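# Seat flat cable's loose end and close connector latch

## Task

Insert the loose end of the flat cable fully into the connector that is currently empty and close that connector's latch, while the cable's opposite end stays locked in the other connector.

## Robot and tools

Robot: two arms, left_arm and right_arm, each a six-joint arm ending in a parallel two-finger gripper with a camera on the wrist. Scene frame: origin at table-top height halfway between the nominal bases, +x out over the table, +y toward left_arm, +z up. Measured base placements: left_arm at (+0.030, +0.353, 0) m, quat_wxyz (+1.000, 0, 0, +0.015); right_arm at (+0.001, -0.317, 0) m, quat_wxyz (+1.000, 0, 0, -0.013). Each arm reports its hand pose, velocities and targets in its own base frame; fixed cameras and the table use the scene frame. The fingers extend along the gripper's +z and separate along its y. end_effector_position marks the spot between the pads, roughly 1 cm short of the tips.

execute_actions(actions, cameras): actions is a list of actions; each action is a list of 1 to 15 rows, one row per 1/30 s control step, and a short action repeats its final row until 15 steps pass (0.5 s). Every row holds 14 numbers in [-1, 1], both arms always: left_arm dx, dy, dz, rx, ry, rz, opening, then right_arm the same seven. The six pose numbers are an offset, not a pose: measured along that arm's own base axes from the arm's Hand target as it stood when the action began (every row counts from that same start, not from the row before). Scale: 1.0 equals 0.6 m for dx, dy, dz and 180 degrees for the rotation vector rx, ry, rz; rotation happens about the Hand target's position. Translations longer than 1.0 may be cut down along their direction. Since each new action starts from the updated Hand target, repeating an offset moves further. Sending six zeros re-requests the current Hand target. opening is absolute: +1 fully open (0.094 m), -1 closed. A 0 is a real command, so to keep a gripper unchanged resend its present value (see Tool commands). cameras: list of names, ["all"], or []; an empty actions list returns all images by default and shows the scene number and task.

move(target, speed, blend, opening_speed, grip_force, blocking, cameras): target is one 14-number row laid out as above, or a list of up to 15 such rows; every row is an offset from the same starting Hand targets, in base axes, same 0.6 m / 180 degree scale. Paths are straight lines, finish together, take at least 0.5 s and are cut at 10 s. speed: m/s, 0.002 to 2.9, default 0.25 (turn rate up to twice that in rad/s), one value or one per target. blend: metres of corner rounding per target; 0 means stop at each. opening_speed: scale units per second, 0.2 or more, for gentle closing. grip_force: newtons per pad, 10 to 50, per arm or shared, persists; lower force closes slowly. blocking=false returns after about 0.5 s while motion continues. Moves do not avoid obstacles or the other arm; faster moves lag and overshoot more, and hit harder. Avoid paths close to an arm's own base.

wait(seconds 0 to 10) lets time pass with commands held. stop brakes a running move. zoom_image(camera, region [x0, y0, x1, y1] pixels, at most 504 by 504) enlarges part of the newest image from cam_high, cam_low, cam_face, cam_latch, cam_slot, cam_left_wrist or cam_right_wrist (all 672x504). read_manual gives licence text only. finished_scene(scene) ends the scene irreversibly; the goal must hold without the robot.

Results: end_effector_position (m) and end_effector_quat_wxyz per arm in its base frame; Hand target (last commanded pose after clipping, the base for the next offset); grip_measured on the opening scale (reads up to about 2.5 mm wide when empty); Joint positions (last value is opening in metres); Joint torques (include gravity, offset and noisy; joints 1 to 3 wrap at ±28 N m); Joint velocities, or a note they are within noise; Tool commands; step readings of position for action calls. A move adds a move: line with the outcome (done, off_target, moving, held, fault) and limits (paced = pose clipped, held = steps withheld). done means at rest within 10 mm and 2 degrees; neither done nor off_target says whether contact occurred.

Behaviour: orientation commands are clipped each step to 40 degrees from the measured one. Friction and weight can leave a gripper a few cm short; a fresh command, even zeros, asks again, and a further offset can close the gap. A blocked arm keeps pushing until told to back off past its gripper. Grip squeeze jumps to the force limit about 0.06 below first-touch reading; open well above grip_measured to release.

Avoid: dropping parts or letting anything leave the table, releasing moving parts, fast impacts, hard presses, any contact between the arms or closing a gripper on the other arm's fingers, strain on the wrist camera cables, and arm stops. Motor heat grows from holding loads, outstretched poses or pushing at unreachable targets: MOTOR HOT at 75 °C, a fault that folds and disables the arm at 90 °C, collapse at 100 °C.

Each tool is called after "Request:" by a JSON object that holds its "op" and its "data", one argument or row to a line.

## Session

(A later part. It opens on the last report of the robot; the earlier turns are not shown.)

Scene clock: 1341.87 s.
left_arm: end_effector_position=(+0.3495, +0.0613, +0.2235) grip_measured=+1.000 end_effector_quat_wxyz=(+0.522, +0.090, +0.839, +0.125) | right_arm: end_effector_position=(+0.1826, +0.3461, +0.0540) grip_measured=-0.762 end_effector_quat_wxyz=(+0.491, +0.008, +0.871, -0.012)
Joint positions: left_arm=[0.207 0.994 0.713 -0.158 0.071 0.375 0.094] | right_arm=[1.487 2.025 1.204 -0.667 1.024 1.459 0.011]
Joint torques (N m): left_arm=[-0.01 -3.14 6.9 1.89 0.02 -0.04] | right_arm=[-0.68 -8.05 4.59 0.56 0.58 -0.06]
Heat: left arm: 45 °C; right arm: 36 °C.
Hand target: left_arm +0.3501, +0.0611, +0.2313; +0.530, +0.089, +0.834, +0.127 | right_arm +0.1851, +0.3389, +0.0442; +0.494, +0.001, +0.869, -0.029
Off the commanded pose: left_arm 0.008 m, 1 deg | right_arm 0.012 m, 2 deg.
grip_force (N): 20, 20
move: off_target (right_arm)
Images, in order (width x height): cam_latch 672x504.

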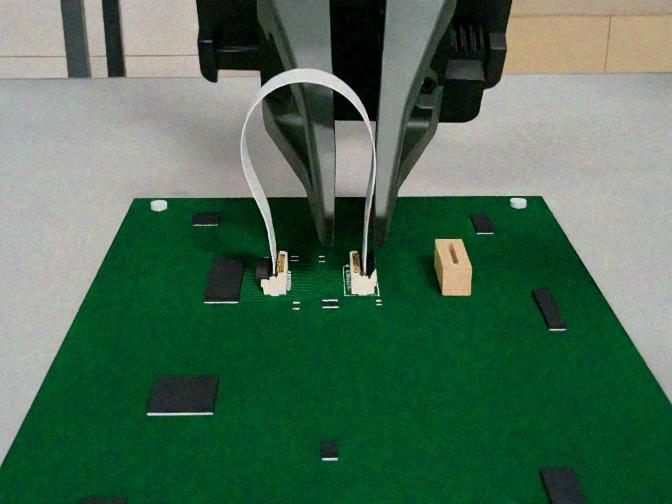

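Request:
{"op": "move", "data": {
  "target": [0,0,0,0,0,0,1,0,-0.002,-0.01,-0.004,0,0,-0.76],
  "speed": 0.04,
  "cameras": ["cam_latch","cam_face"]
}}

Request:
{"op": "zoom_image", "data": {
  "camera": "cam_latch",
  "region": [300, 180, 420, 300]
}}

Request:
{"op": "zoom_image", "data": {
  "camera": "cam_face",
  "region": [190, 90, 350, 250]
}}

Scene clock: 1353.10 s.
left_arm: end_effector_position=(+0.3495, +0.0613, +0.2235) grip_measured=+1.000 end_effector_quat_wxyz=(+0.522, +0.090, +0.839, +0.125) | right_arm: end_effector_position=(+0.1826, +0.3463, +0.0490) grip_measured=-0.762 end_effector_quat_wxyz=(+0.490, +0.006, +0.871, -0.015)
Joint positions: left_arm=[0.207 0.994 0.713 -0.158 0.071 0.375 0.094] | right_arm=[1.487 2.04 1.204 -0.659 1.024 1.459 0.011]
Joint torques (N m): left_arm=[-0.01 -3.12 6.9 1.89 0.01 -0.05] | right_arm=[-0.64 -8.06 4.03 0.56 0.53 -0.05]
Heat: left arm: 45 °C; right arm: 36 °C.
Hand target: left_arm +0.3501, +0.0611, +0.2313; +0.530, +0.089, +0.834, +0.127 | right_arm +0.1851, +0.3377, +0.0383; +0.494, -0.003, +0.869, -0.034
Off the commanded pose: left_arm 0.008 m, 1 deg | right_arm 0.014 m, 2 deg.
grip_force (N): 20, 20
move: off_target (right_arm)
Images, in order (width x height): cam_face 672x504, cam_latch 672x504.

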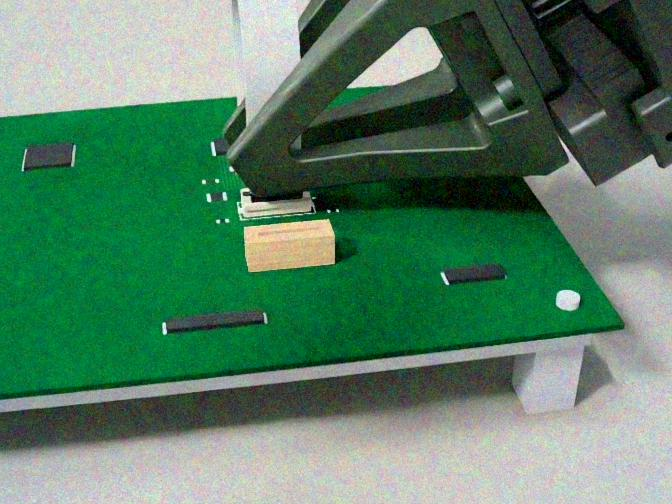

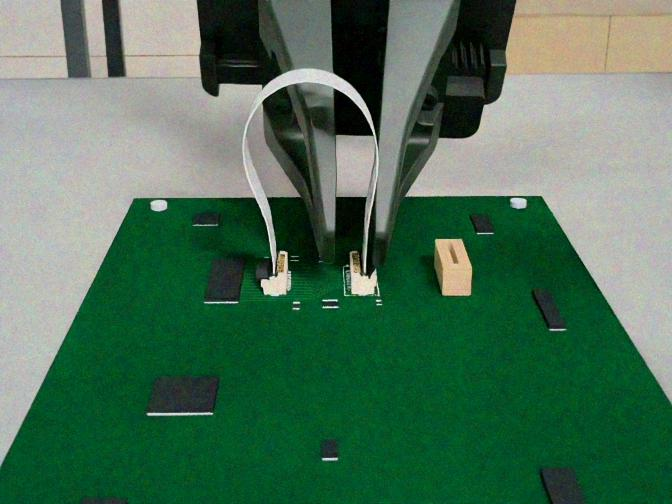

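Scaled by 4.200 from the camera's 672x504 image, which has a finer 960x720 frame.

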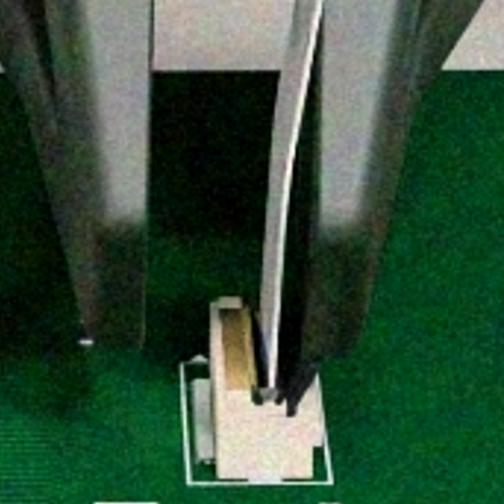

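Scaled by 3.150 from the camera's 672x504 image, which has a finer 960x720 frame.

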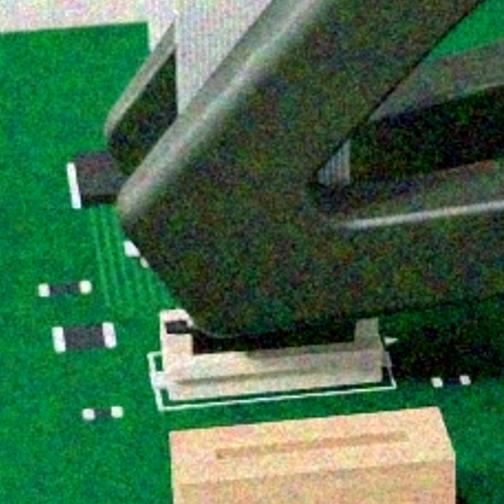

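Request:
{"op": "move", "data": {
  "target": [0,0,0,0,0,0,1,0,-0.0025,-0.01,-0.005,0,0,-0.76],
  "speed": 0.04,
  "cameras": ["cam_latch","cam_face","cam_slot"]
}}

Request:
{"op": "zoom_image", "data": {
  "camera": "cam_latch",
  "region": [300, 180, 420, 300]
}}

Request:
{"op": "zoom_image", "data": {
  "camera": "cam_slot",
  "region": [320, 180, 500, 360]
}}

Scene clock: 1364.90 s.
left_arm: end_effector_position=(+0.3495, +0.0613, +0.2235) grip_measured=+1.000 end_effector_quat_wxyz=(+0.522, +0.090, +0.839, +0.125) | right_arm: end_effector_position=(+0.1836, +0.3466, +0.0475) grip_measured=-0.762 end_effector_quat_wxyz=(+0.495, +0.006, +0.869, -0.017)
Joint positions: left_arm=[0.207 0.994 0.713 -0.158 0.071 0.375 0.094] | right_arm=[1.487 2.05 1.204 -0.651 1.035 1.459 0.011]
Joint torques (N m): left_arm=[-0.02 -3.14 6.87 1.89 0.02 -0.04] | right_arm=[-0.51 -7.58 3.86 0.52 0.48 -0.02]
Heat: left arm: 45 °C; right arm: 36 °C.
Hand target: left_arm +0.3501, +0.0611, +0.2313; +0.530, +0.089, +0.834, +0.127 | right_arm +0.1851, +0.3362, +0.0322; +0.494, -0.006, +0.869, -0.041
Off the commanded pose: left_arm 0.008 m, 1 deg | right_arm 0.019 m, 3 deg.
grip_force (N): 20, 20
move: off_target (right_arm)
Images, in order (width x height): cam_face 672x504, cam_latch 672x504, cam_slot 672x504.

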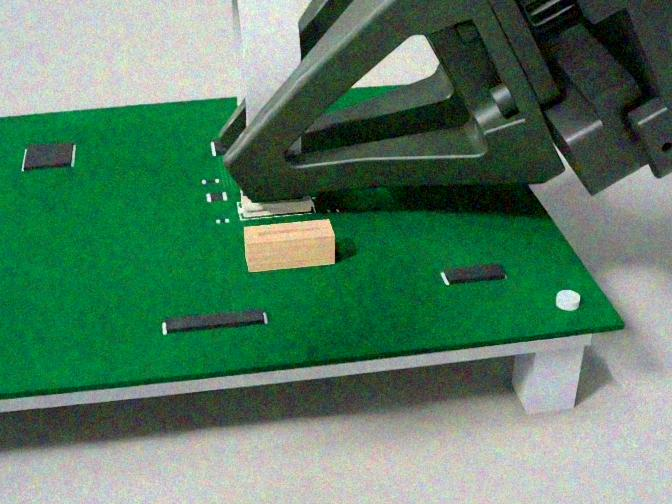

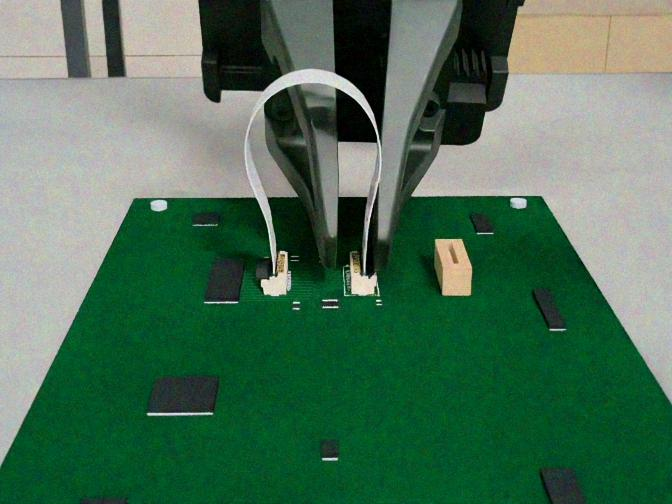

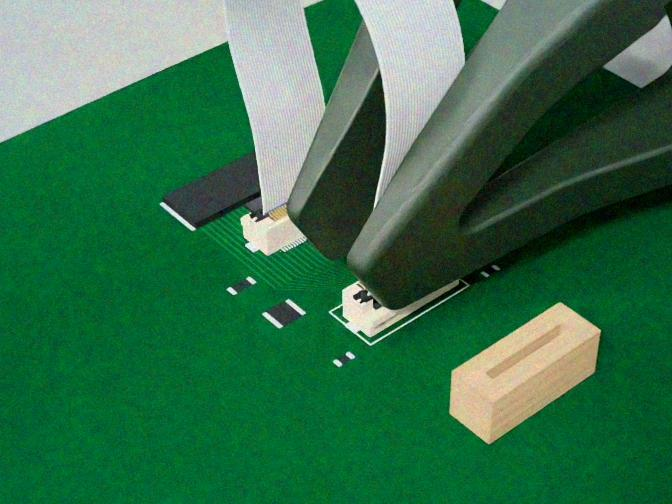

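Scaled by 4.200 from the camera's 672x504 image, which has a finer 960x720 frame.

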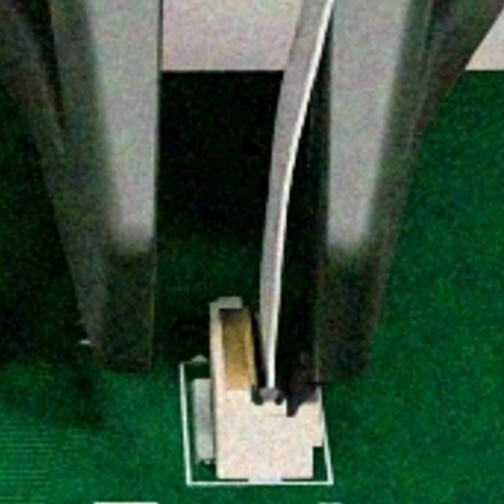

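Scaled by 2.800 from the camera's 672x504 image, which has a finer 960x720 frame.

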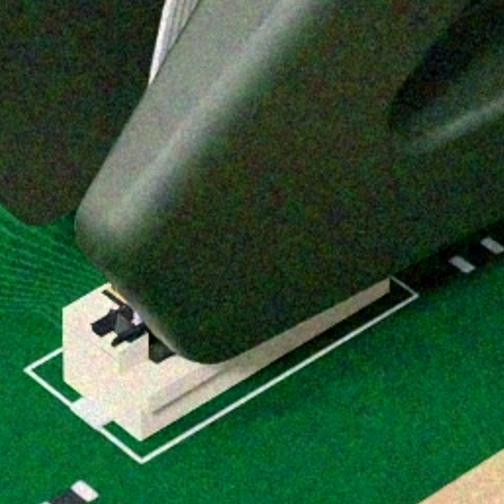

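Request:
{"op": "move", "data": {
  "target": [0,0,0,0,0,0,1,0,-0.0035,-0.01,-0.005,0,0,-0.76],
  "speed": 0.04,
  "cameras": ["cam_latch","cam_face","cam_slot"]
}}

Request:
{"op": "zoom_image", "data": {
  "camera": "cam_latch",
  "region": [300, 180, 420, 300]
}}

Request:
{"op": "zoom_image", "data": {
  "camera": "cam_slot",
  "region": [320, 180, 500, 360]
}}

Scene clock: 1379.60 s.
left_arm: end_effector_position=(+0.3495, +0.0613, +0.2235) grip_measured=+1.000 end_effector_quat_wxyz=(+0.522, +0.090, +0.839, +0.125) | right_arm: end_effector_position=(+0.1850, +0.3476, +0.0446) grip_measured=-0.762 end_effector_quat_wxyz=(+0.501, +0.006, +0.865, -0.018)
Joint positions: left_arm=[0.207 0.994 0.713 -0.158 0.071 0.375 0.094] | right_arm=[1.487 2.065 1.204 -0.637 1.049 1.459 0.011]
Joint torques (N m): left_arm=[-0.02 -3.12 6.87 1.89 0.01 -0.04] | right_arm=[-0.7 -7.65 3.4 0.43 0.38 -0.06]
Heat: left arm: 45 °C; right arm: 36 °C.
Hand target: left_arm +0.3501, +0.0611, +0.2313; +0.530, +0.089, +0.834, +0.127 | right_arm +0.1851, +0.3341, +0.0262; +0.493, -0.010, +0.868, -0.048
Off the commanded pose: left_arm 0.008 m, 1 deg | right_arm 0.023 m, 4 deg.
grip_force (N): 20, 20
move: off_target (right_arm)
Images, in order (width x height): cam_face 672x504, cam_latch 672x504, cam_slot 672x504.

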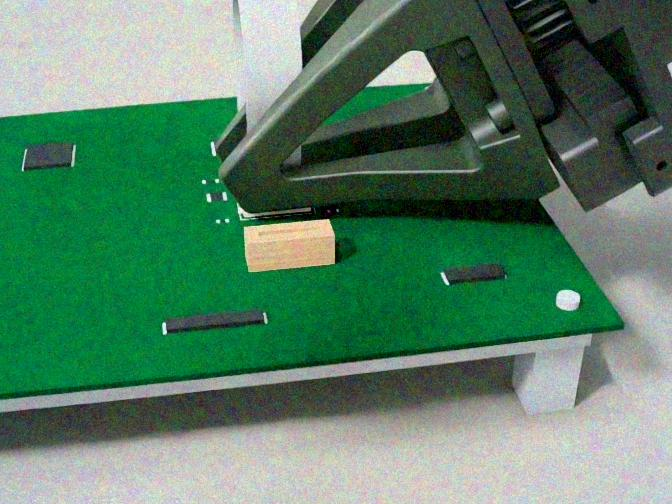

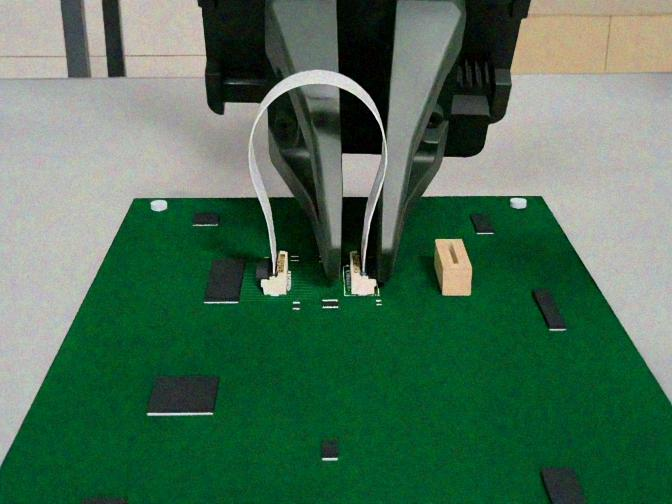

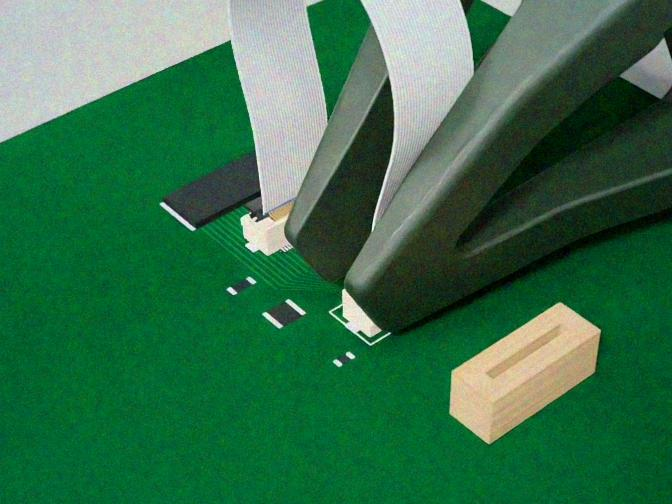

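Scaled by 4.200 from the camera's 672x504 image, which has a finer 960x720 frame.

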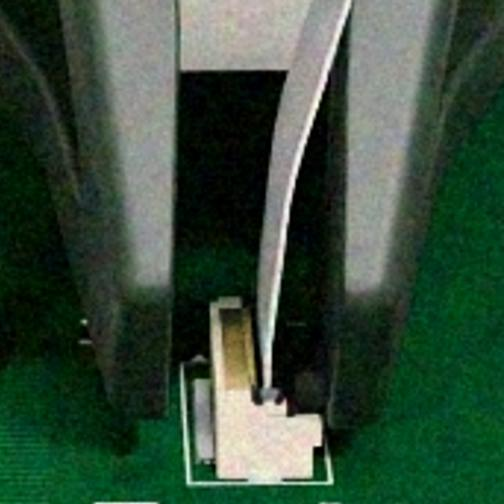

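Scaled by 2.800 from the camera's 672x504 image, which has a finer 960x720 frame.

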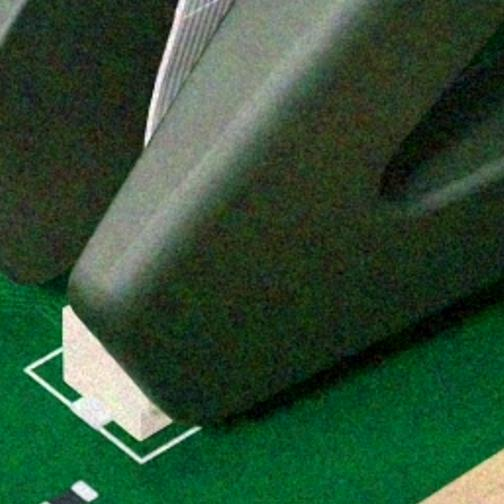

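Request:
{"op": "move", "data": {
  "target": [0,0,0,0,0,0,1,0,0.01,0.055,0.012,0,0,-0.76],
  "speed": 0.05,
  "cameras": ["cam_latch","cam_face","cam_slot"]
}}

Request:
{"op": "zoom_image", "data": {
  "camera": "cam_latch",
  "region": [300, 180, 420, 300]
}}

Request:
{"op": "zoom_image", "data": {
  "camera": "cam_slot",
  "region": [320, 180, 500, 360]
}}

Scene clock: 1391.50 s.
left_arm: end_effector_position=(+0.3495, +0.0613, +0.2235) grip_measured=+1.000 end_effector_quat_wxyz=(+0.522, +0.090, +0.839, +0.125) | right_arm: end_effector_position=(+0.1828, +0.3438, +0.0477) grip_measured=-0.761 end_effector_quat_wxyz=(+0.492, +0.000, +0.870, -0.024)
Joint positions: left_arm=[0.207 0.994 0.713 -0.158 0.071 0.375 0.094] | right_arm=[1.487 2.045 1.204 -0.672 1.028 1.456 0.011]
Joint torques (N m): left_arm=[0.01 -3.12 6.9 1.89 0.01 -0.03] | right_arm=[-0.54 -12.19 7.19 -0.01 0.6 -0.04]
Heat: left arm: 45 °C; right arm: 36 °C.
Hand target: left_arm +0.3501, +0.0611, +0.2313; +0.530, +0.089, +0.834, +0.127 | right_arm +0.1851, +0.3401, +0.0593; +0.494, -0.001, +0.869, -0.032
Off the commanded pose: left_arm 0.008 m, 1 deg | right_arm 0.012 m, 1 deg.
grip_force (N): 20, 20
move: off_target (right_arm)
Images, in order (width x height): cam_face 672x504, cam_latch 672x504, cam_slot 672x504.

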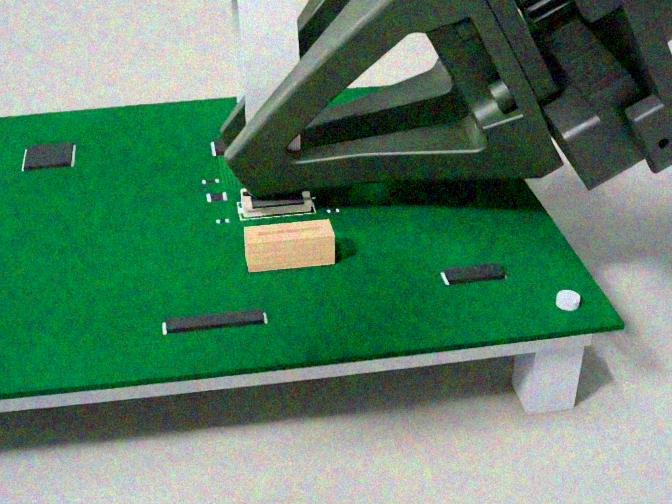

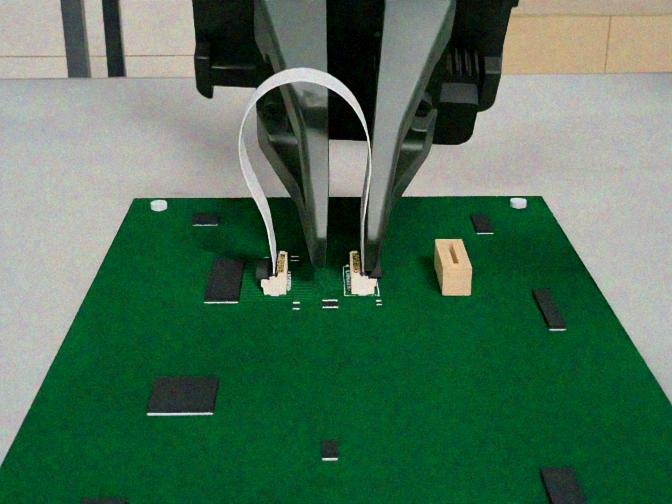

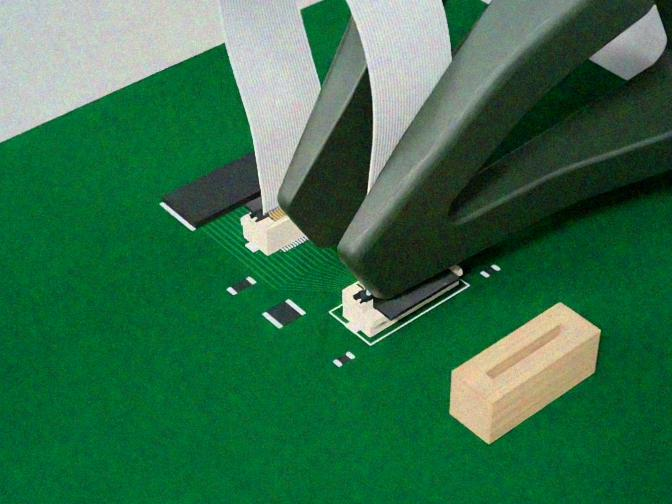

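Scaled by 4.200 from the camera's 672x504 image, which has a finer 960x720 frame.

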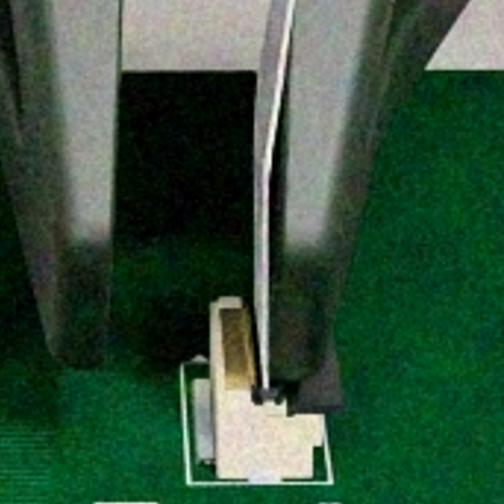

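Scaled by 2.800 from the camera's 672x504 image, which has a finer 960x720 frame.

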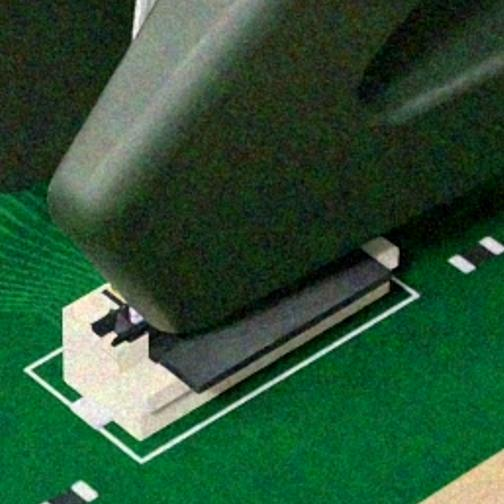

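Request:
{"op": "move", "data": {
  "target": [0,0,0,0,0,0,1,-0.01,0.004,0.025,0,0,0,-0.76],
  "speed": 0.05,
  "cameras": ["cam_latch","cam_face","cam_slot"]
}}

Request:
{"op": "zoom_image", "data": {
  "camera": "cam_latch",
  "region": [240, 180, 400, 300]
}}

Request:
{"op": "zoom_image", "data": {
  "camera": "cam_slot",
  "region": [220, 130, 500, 350]
}}

Scene clock: 1410.43 s.
left_arm: end_effector_position=(+0.3495, +0.0613, +0.2235) grip_measured=+1.000 end_effector_quat_wxyz=(+0.522, +0.090, +0.839, +0.125) | right_arm: end_effector_position=(+0.1792, +0.3391, +0.0581) grip_measured=-0.761 end_effector_quat_wxyz=(+0.485, -0.005, +0.874, -0.040)
Joint positions: left_arm=[0.207 0.994 0.713 -0.158 0.071 0.375 0.094] | right_arm=[1.493 2.029 1.237 -0.775 1.016 1.478 0.011]
Joint torques (N m): left_arm=[-0.01 -3.14 6.89 1.89 0.02 -0.03] | right_arm=[0.29 -12.34 8.46 0.06 0.68 0.05]
Heat: left arm: 45 °C; right arm: 36 °C.
Hand target: left_arm +0.3501, +0.0611, +0.2313; +0.530, +0.089, +0.834, +0.127 | right_arm +0.1791, +0.3425, +0.0742; +0.494, -0.001, +0.869, -0.032
Off the commanded pose: left_arm 0.008 m, 1 deg | right_arm 0.017 m, 2 deg.
grip_force (N): 20, 20
move: off_target (right_arm)
Images, in order (width x height): cam_face 672x504, cam_latch 672x504, cam_slot 672x504.

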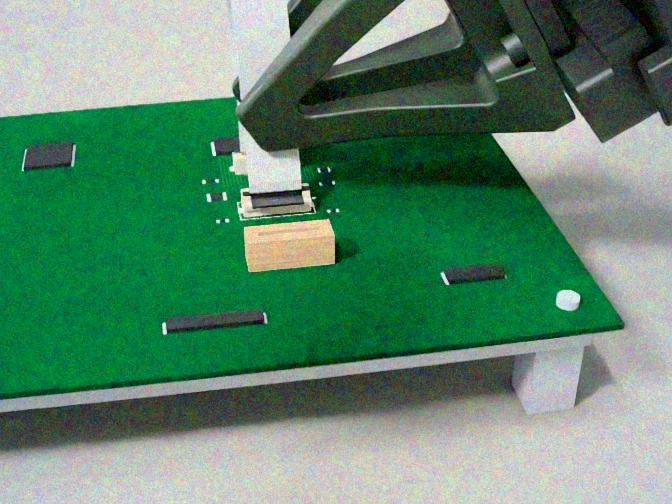

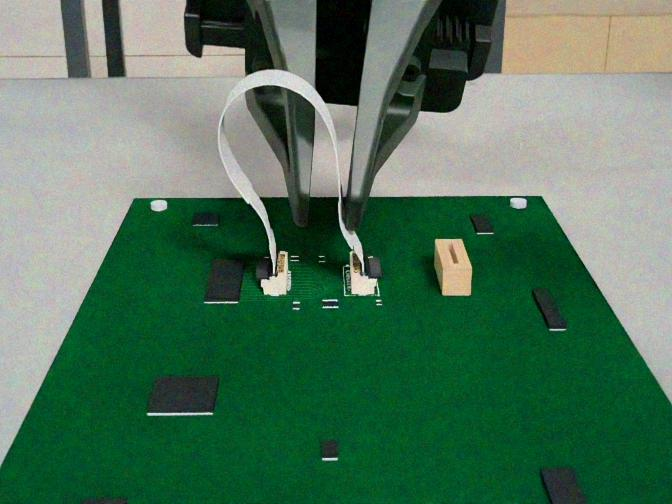

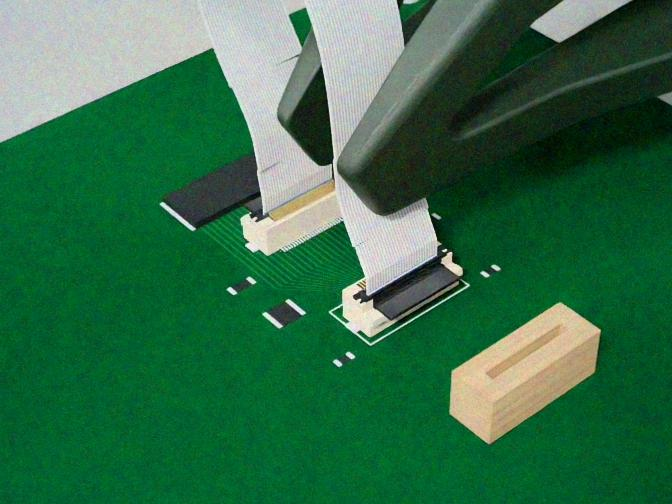

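Scaled by 3.150 from the camera's 672x504 image, which has a finer 960x720 frame.

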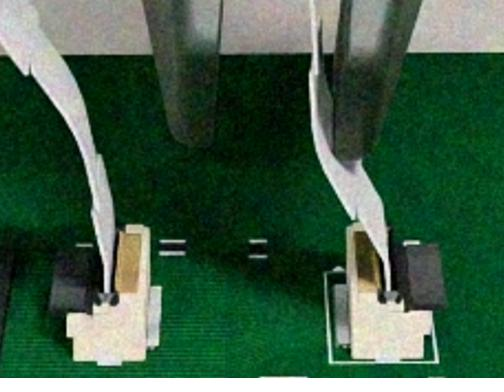

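Scaled by 1.800 from the camera's 672x504 image, which has a finer 960x720 frame.

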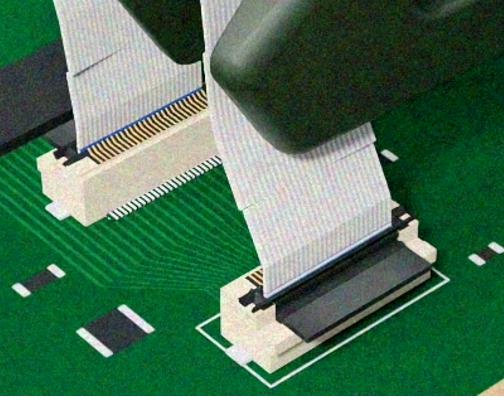

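Request:
{"op": "move", "data": {
  "target": [0,0,0,0,0,0,1,0,0.016,0.004,0.008,0,0,-0.76],
  "speed": 0.04,
  "cameras": ["cam_latch"]
}}

Request:
{"op": "zoom_image", "data": {
  "camera": "cam_latch",
  "region": [240, 180, 400, 300]
}}

Scene clock: 1419.10 s.
left_arm: end_effector_position=(+0.3495, +0.0613, +0.2235) grip_measured=+1.000 end_effector_quat_wxyz=(+0.522, +0.090, +0.839, +0.125) | right_arm: end_effector_position=(+0.1798, +0.3462, +0.0650) grip_measured=-0.761 end_effector_quat_wxyz=(+0.486, +0.001, +0.874, -0.031)
Joint positions: left_arm=[0.207 0.994 0.713 -0.158 0.071 0.375 0.094] | right_arm=[1.493 2.029 1.269 -0.788 1.016 1.482 0.011]
Joint torques (N m): left_arm=[-0.02 -3.12 6.87 1.89 0.02 -0.04] | right_arm=[0.51 -10.99 8.77 0.24 0.65 0.06]
Heat: left arm: 45 °C; right arm: 36 °C.
Hand target: left_arm +0.3501, +0.0611, +0.2313; +0.530, +0.089, +0.834, +0.127 | right_arm +0.1791, +0.3521, +0.0766; +0.494, +0.005, +0.869, -0.021
Off the commanded pose: left_arm 0.008 m, 1 deg | right_arm 0.013 m, 2 deg.
grip_force (N): 20, 20
move: off_target (right_arm)
Images, in order (width x height): cam_latch 672x504.

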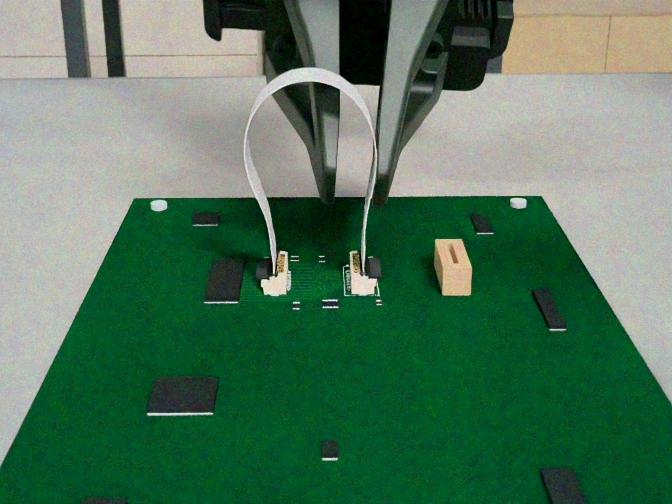

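Scaled by 3.150 from the camera's 672x504 image, which has a finer 960x720 frame.

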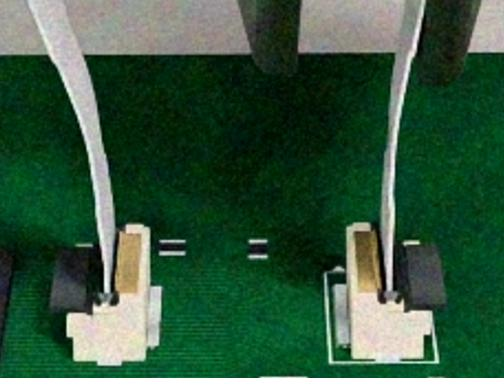

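Request:
{"op": "move", "data": {
  "target": [
    [0,0,0,0,0,0,1,-0.0,0,0.0,0,0,0,-0.6],
    [0,0,0,0,0,0,1,-0.1,0,0.0,0,0,0,-0.6]
  ],
  "speed": 0.06,
  "opening_speed": 0.3,
  "cameras": ["cam_latch","cam_face","cam_slot"]
}}

Scene clock: 1427.97 s.
left_arm: end_effector_position=(+0.3495, +0.0613, +0.2235) grip_measured=+1.000 end_effector_quat_wxyz=(+0.522, +0.090, +0.839, +0.125) | right_arm: end_effector_position=(+0.1195, +0.3480, +0.0771) grip_measured=-0.602 end_effector_quat_wxyz=(+0.490, +0.006, +0.872, -0.018)
Joint positions: left_arm=[0.207 0.994 0.713 -0.158 0.071 0.375 0.094] | right_arm=[1.665 2.067 1.369 -1.094 1.009 1.801 0.019]
Joint torques (N m): left_arm=[-0.02 -3.12 6.87 1.89 0.02 -0.05] | right_arm=[0.1 -8.34 8.69 -0.17 0.53 0.04]
Heat: left arm: 45 °C; right arm: 36 °C.
Hand target: left_arm +0.3501, +0.0611, +0.2313; +0.530, +0.089, +0.834, +0.127 | right_arm +0.1192, +0.3521, +0.0766; +0.494, +0.005, +0.869, -0.021
Off the commanded pose: left_arm 0.008 m, 1 deg | right_arm 0.004 m, 1 deg.
grip_force (N): 20, 20
move: done
Images, in order (width x height): cam_face 672x504, cam_latch 672x504, cam_slot 672x504.

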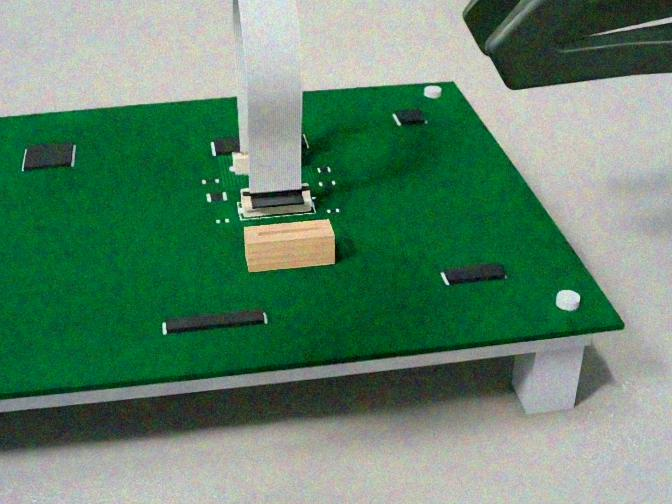

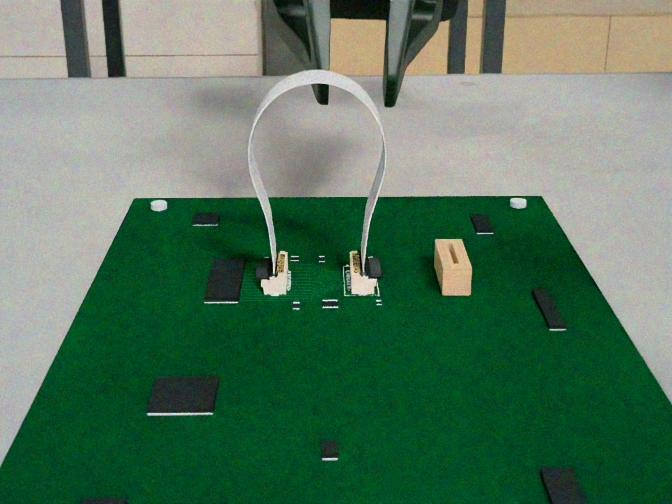

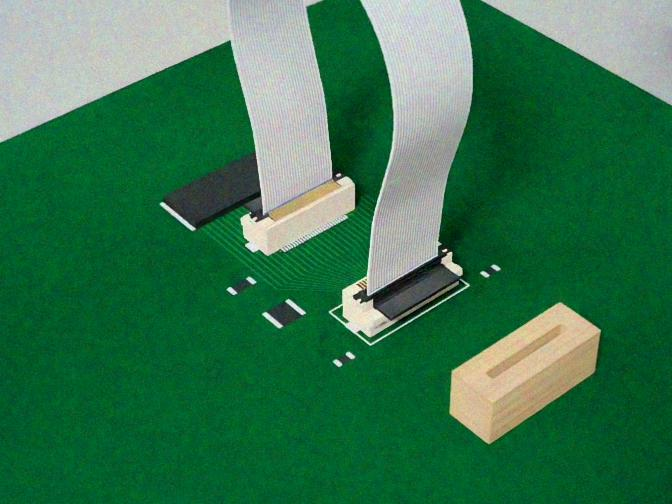

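Request:
{"op": "zoom_image", "data": {
  "camera": "cam_latch",
  "region": [240, 230, 400, 310]
}}

Request:
{"op": "zoom_image", "data": {
  "camera": "cam_slot",
  "region": [320, 220, 480, 350]
}}

Request:
{"op": "zoom_image", "data": {
  "camera": "cam_slot",
  "region": [220, 140, 380, 270]
}}

Request:
{"op": "zoom_image", "data": {
  "camera": "cam_face",
  "region": [220, 150, 340, 230]
}}

Scaled by 3.150 from the camera's 672x504 image, which has a finer 960x720 frame.

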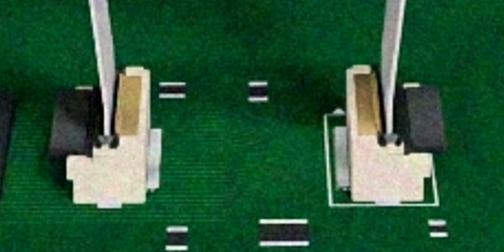

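Scaled by 3.150 from the camera's 672x504 image, which has a finer 960x720 frame.

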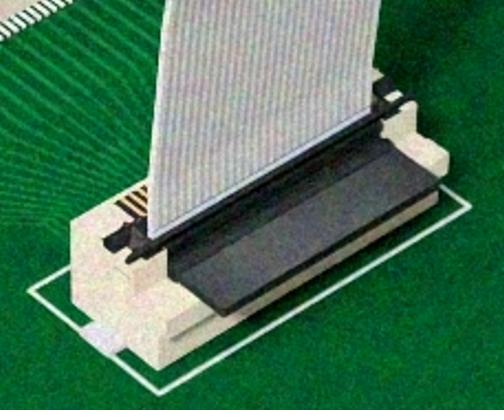

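Scaled by 3.150 from the camera's 672x504 image, which has a finer 960x720 frame.

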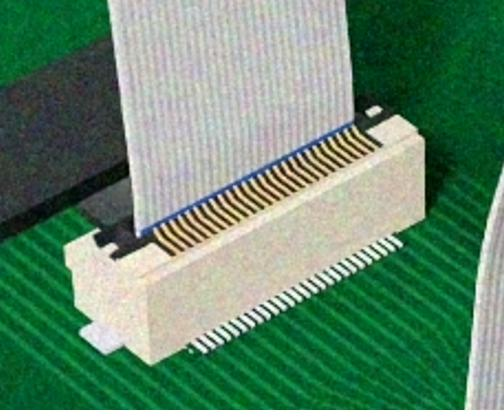

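Scaled by 4.200 from the camera's 672x504 image, which has a finer 960x720 frame.

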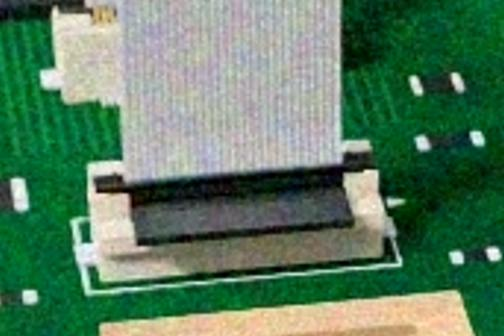

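Request:
{"op": "zoom_image", "data": {
  "camera": "cam_latch",
  "region": [250, 245, 300, 300]
}}

Request:
{"op": "zoom_image", "data": {
  "camera": "cam_latch",
  "region": [340, 245, 390, 300]
}}

Scaled by 9.164 from the camera's 672x504 image, which has a finer 960x720 frame.

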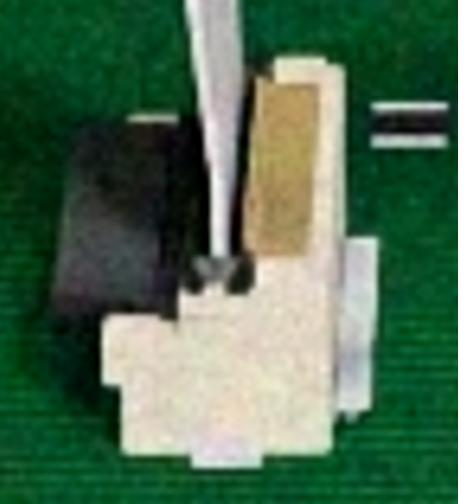

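Scaled by 9.164 from the camera's 672x504 image, which has a finer 960x720 frame.

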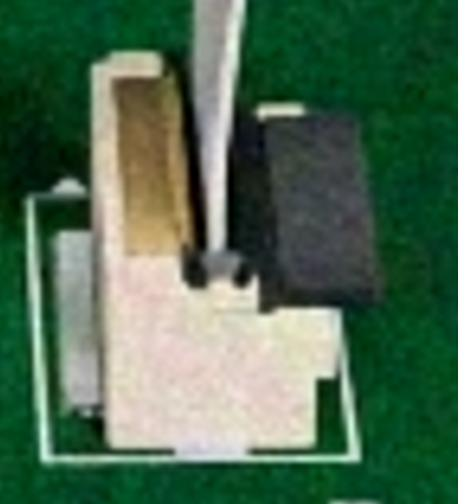

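Request:
{"op": "finished_scene", "data": {
  "scene": 1
}}

The scene is finished: the task was done.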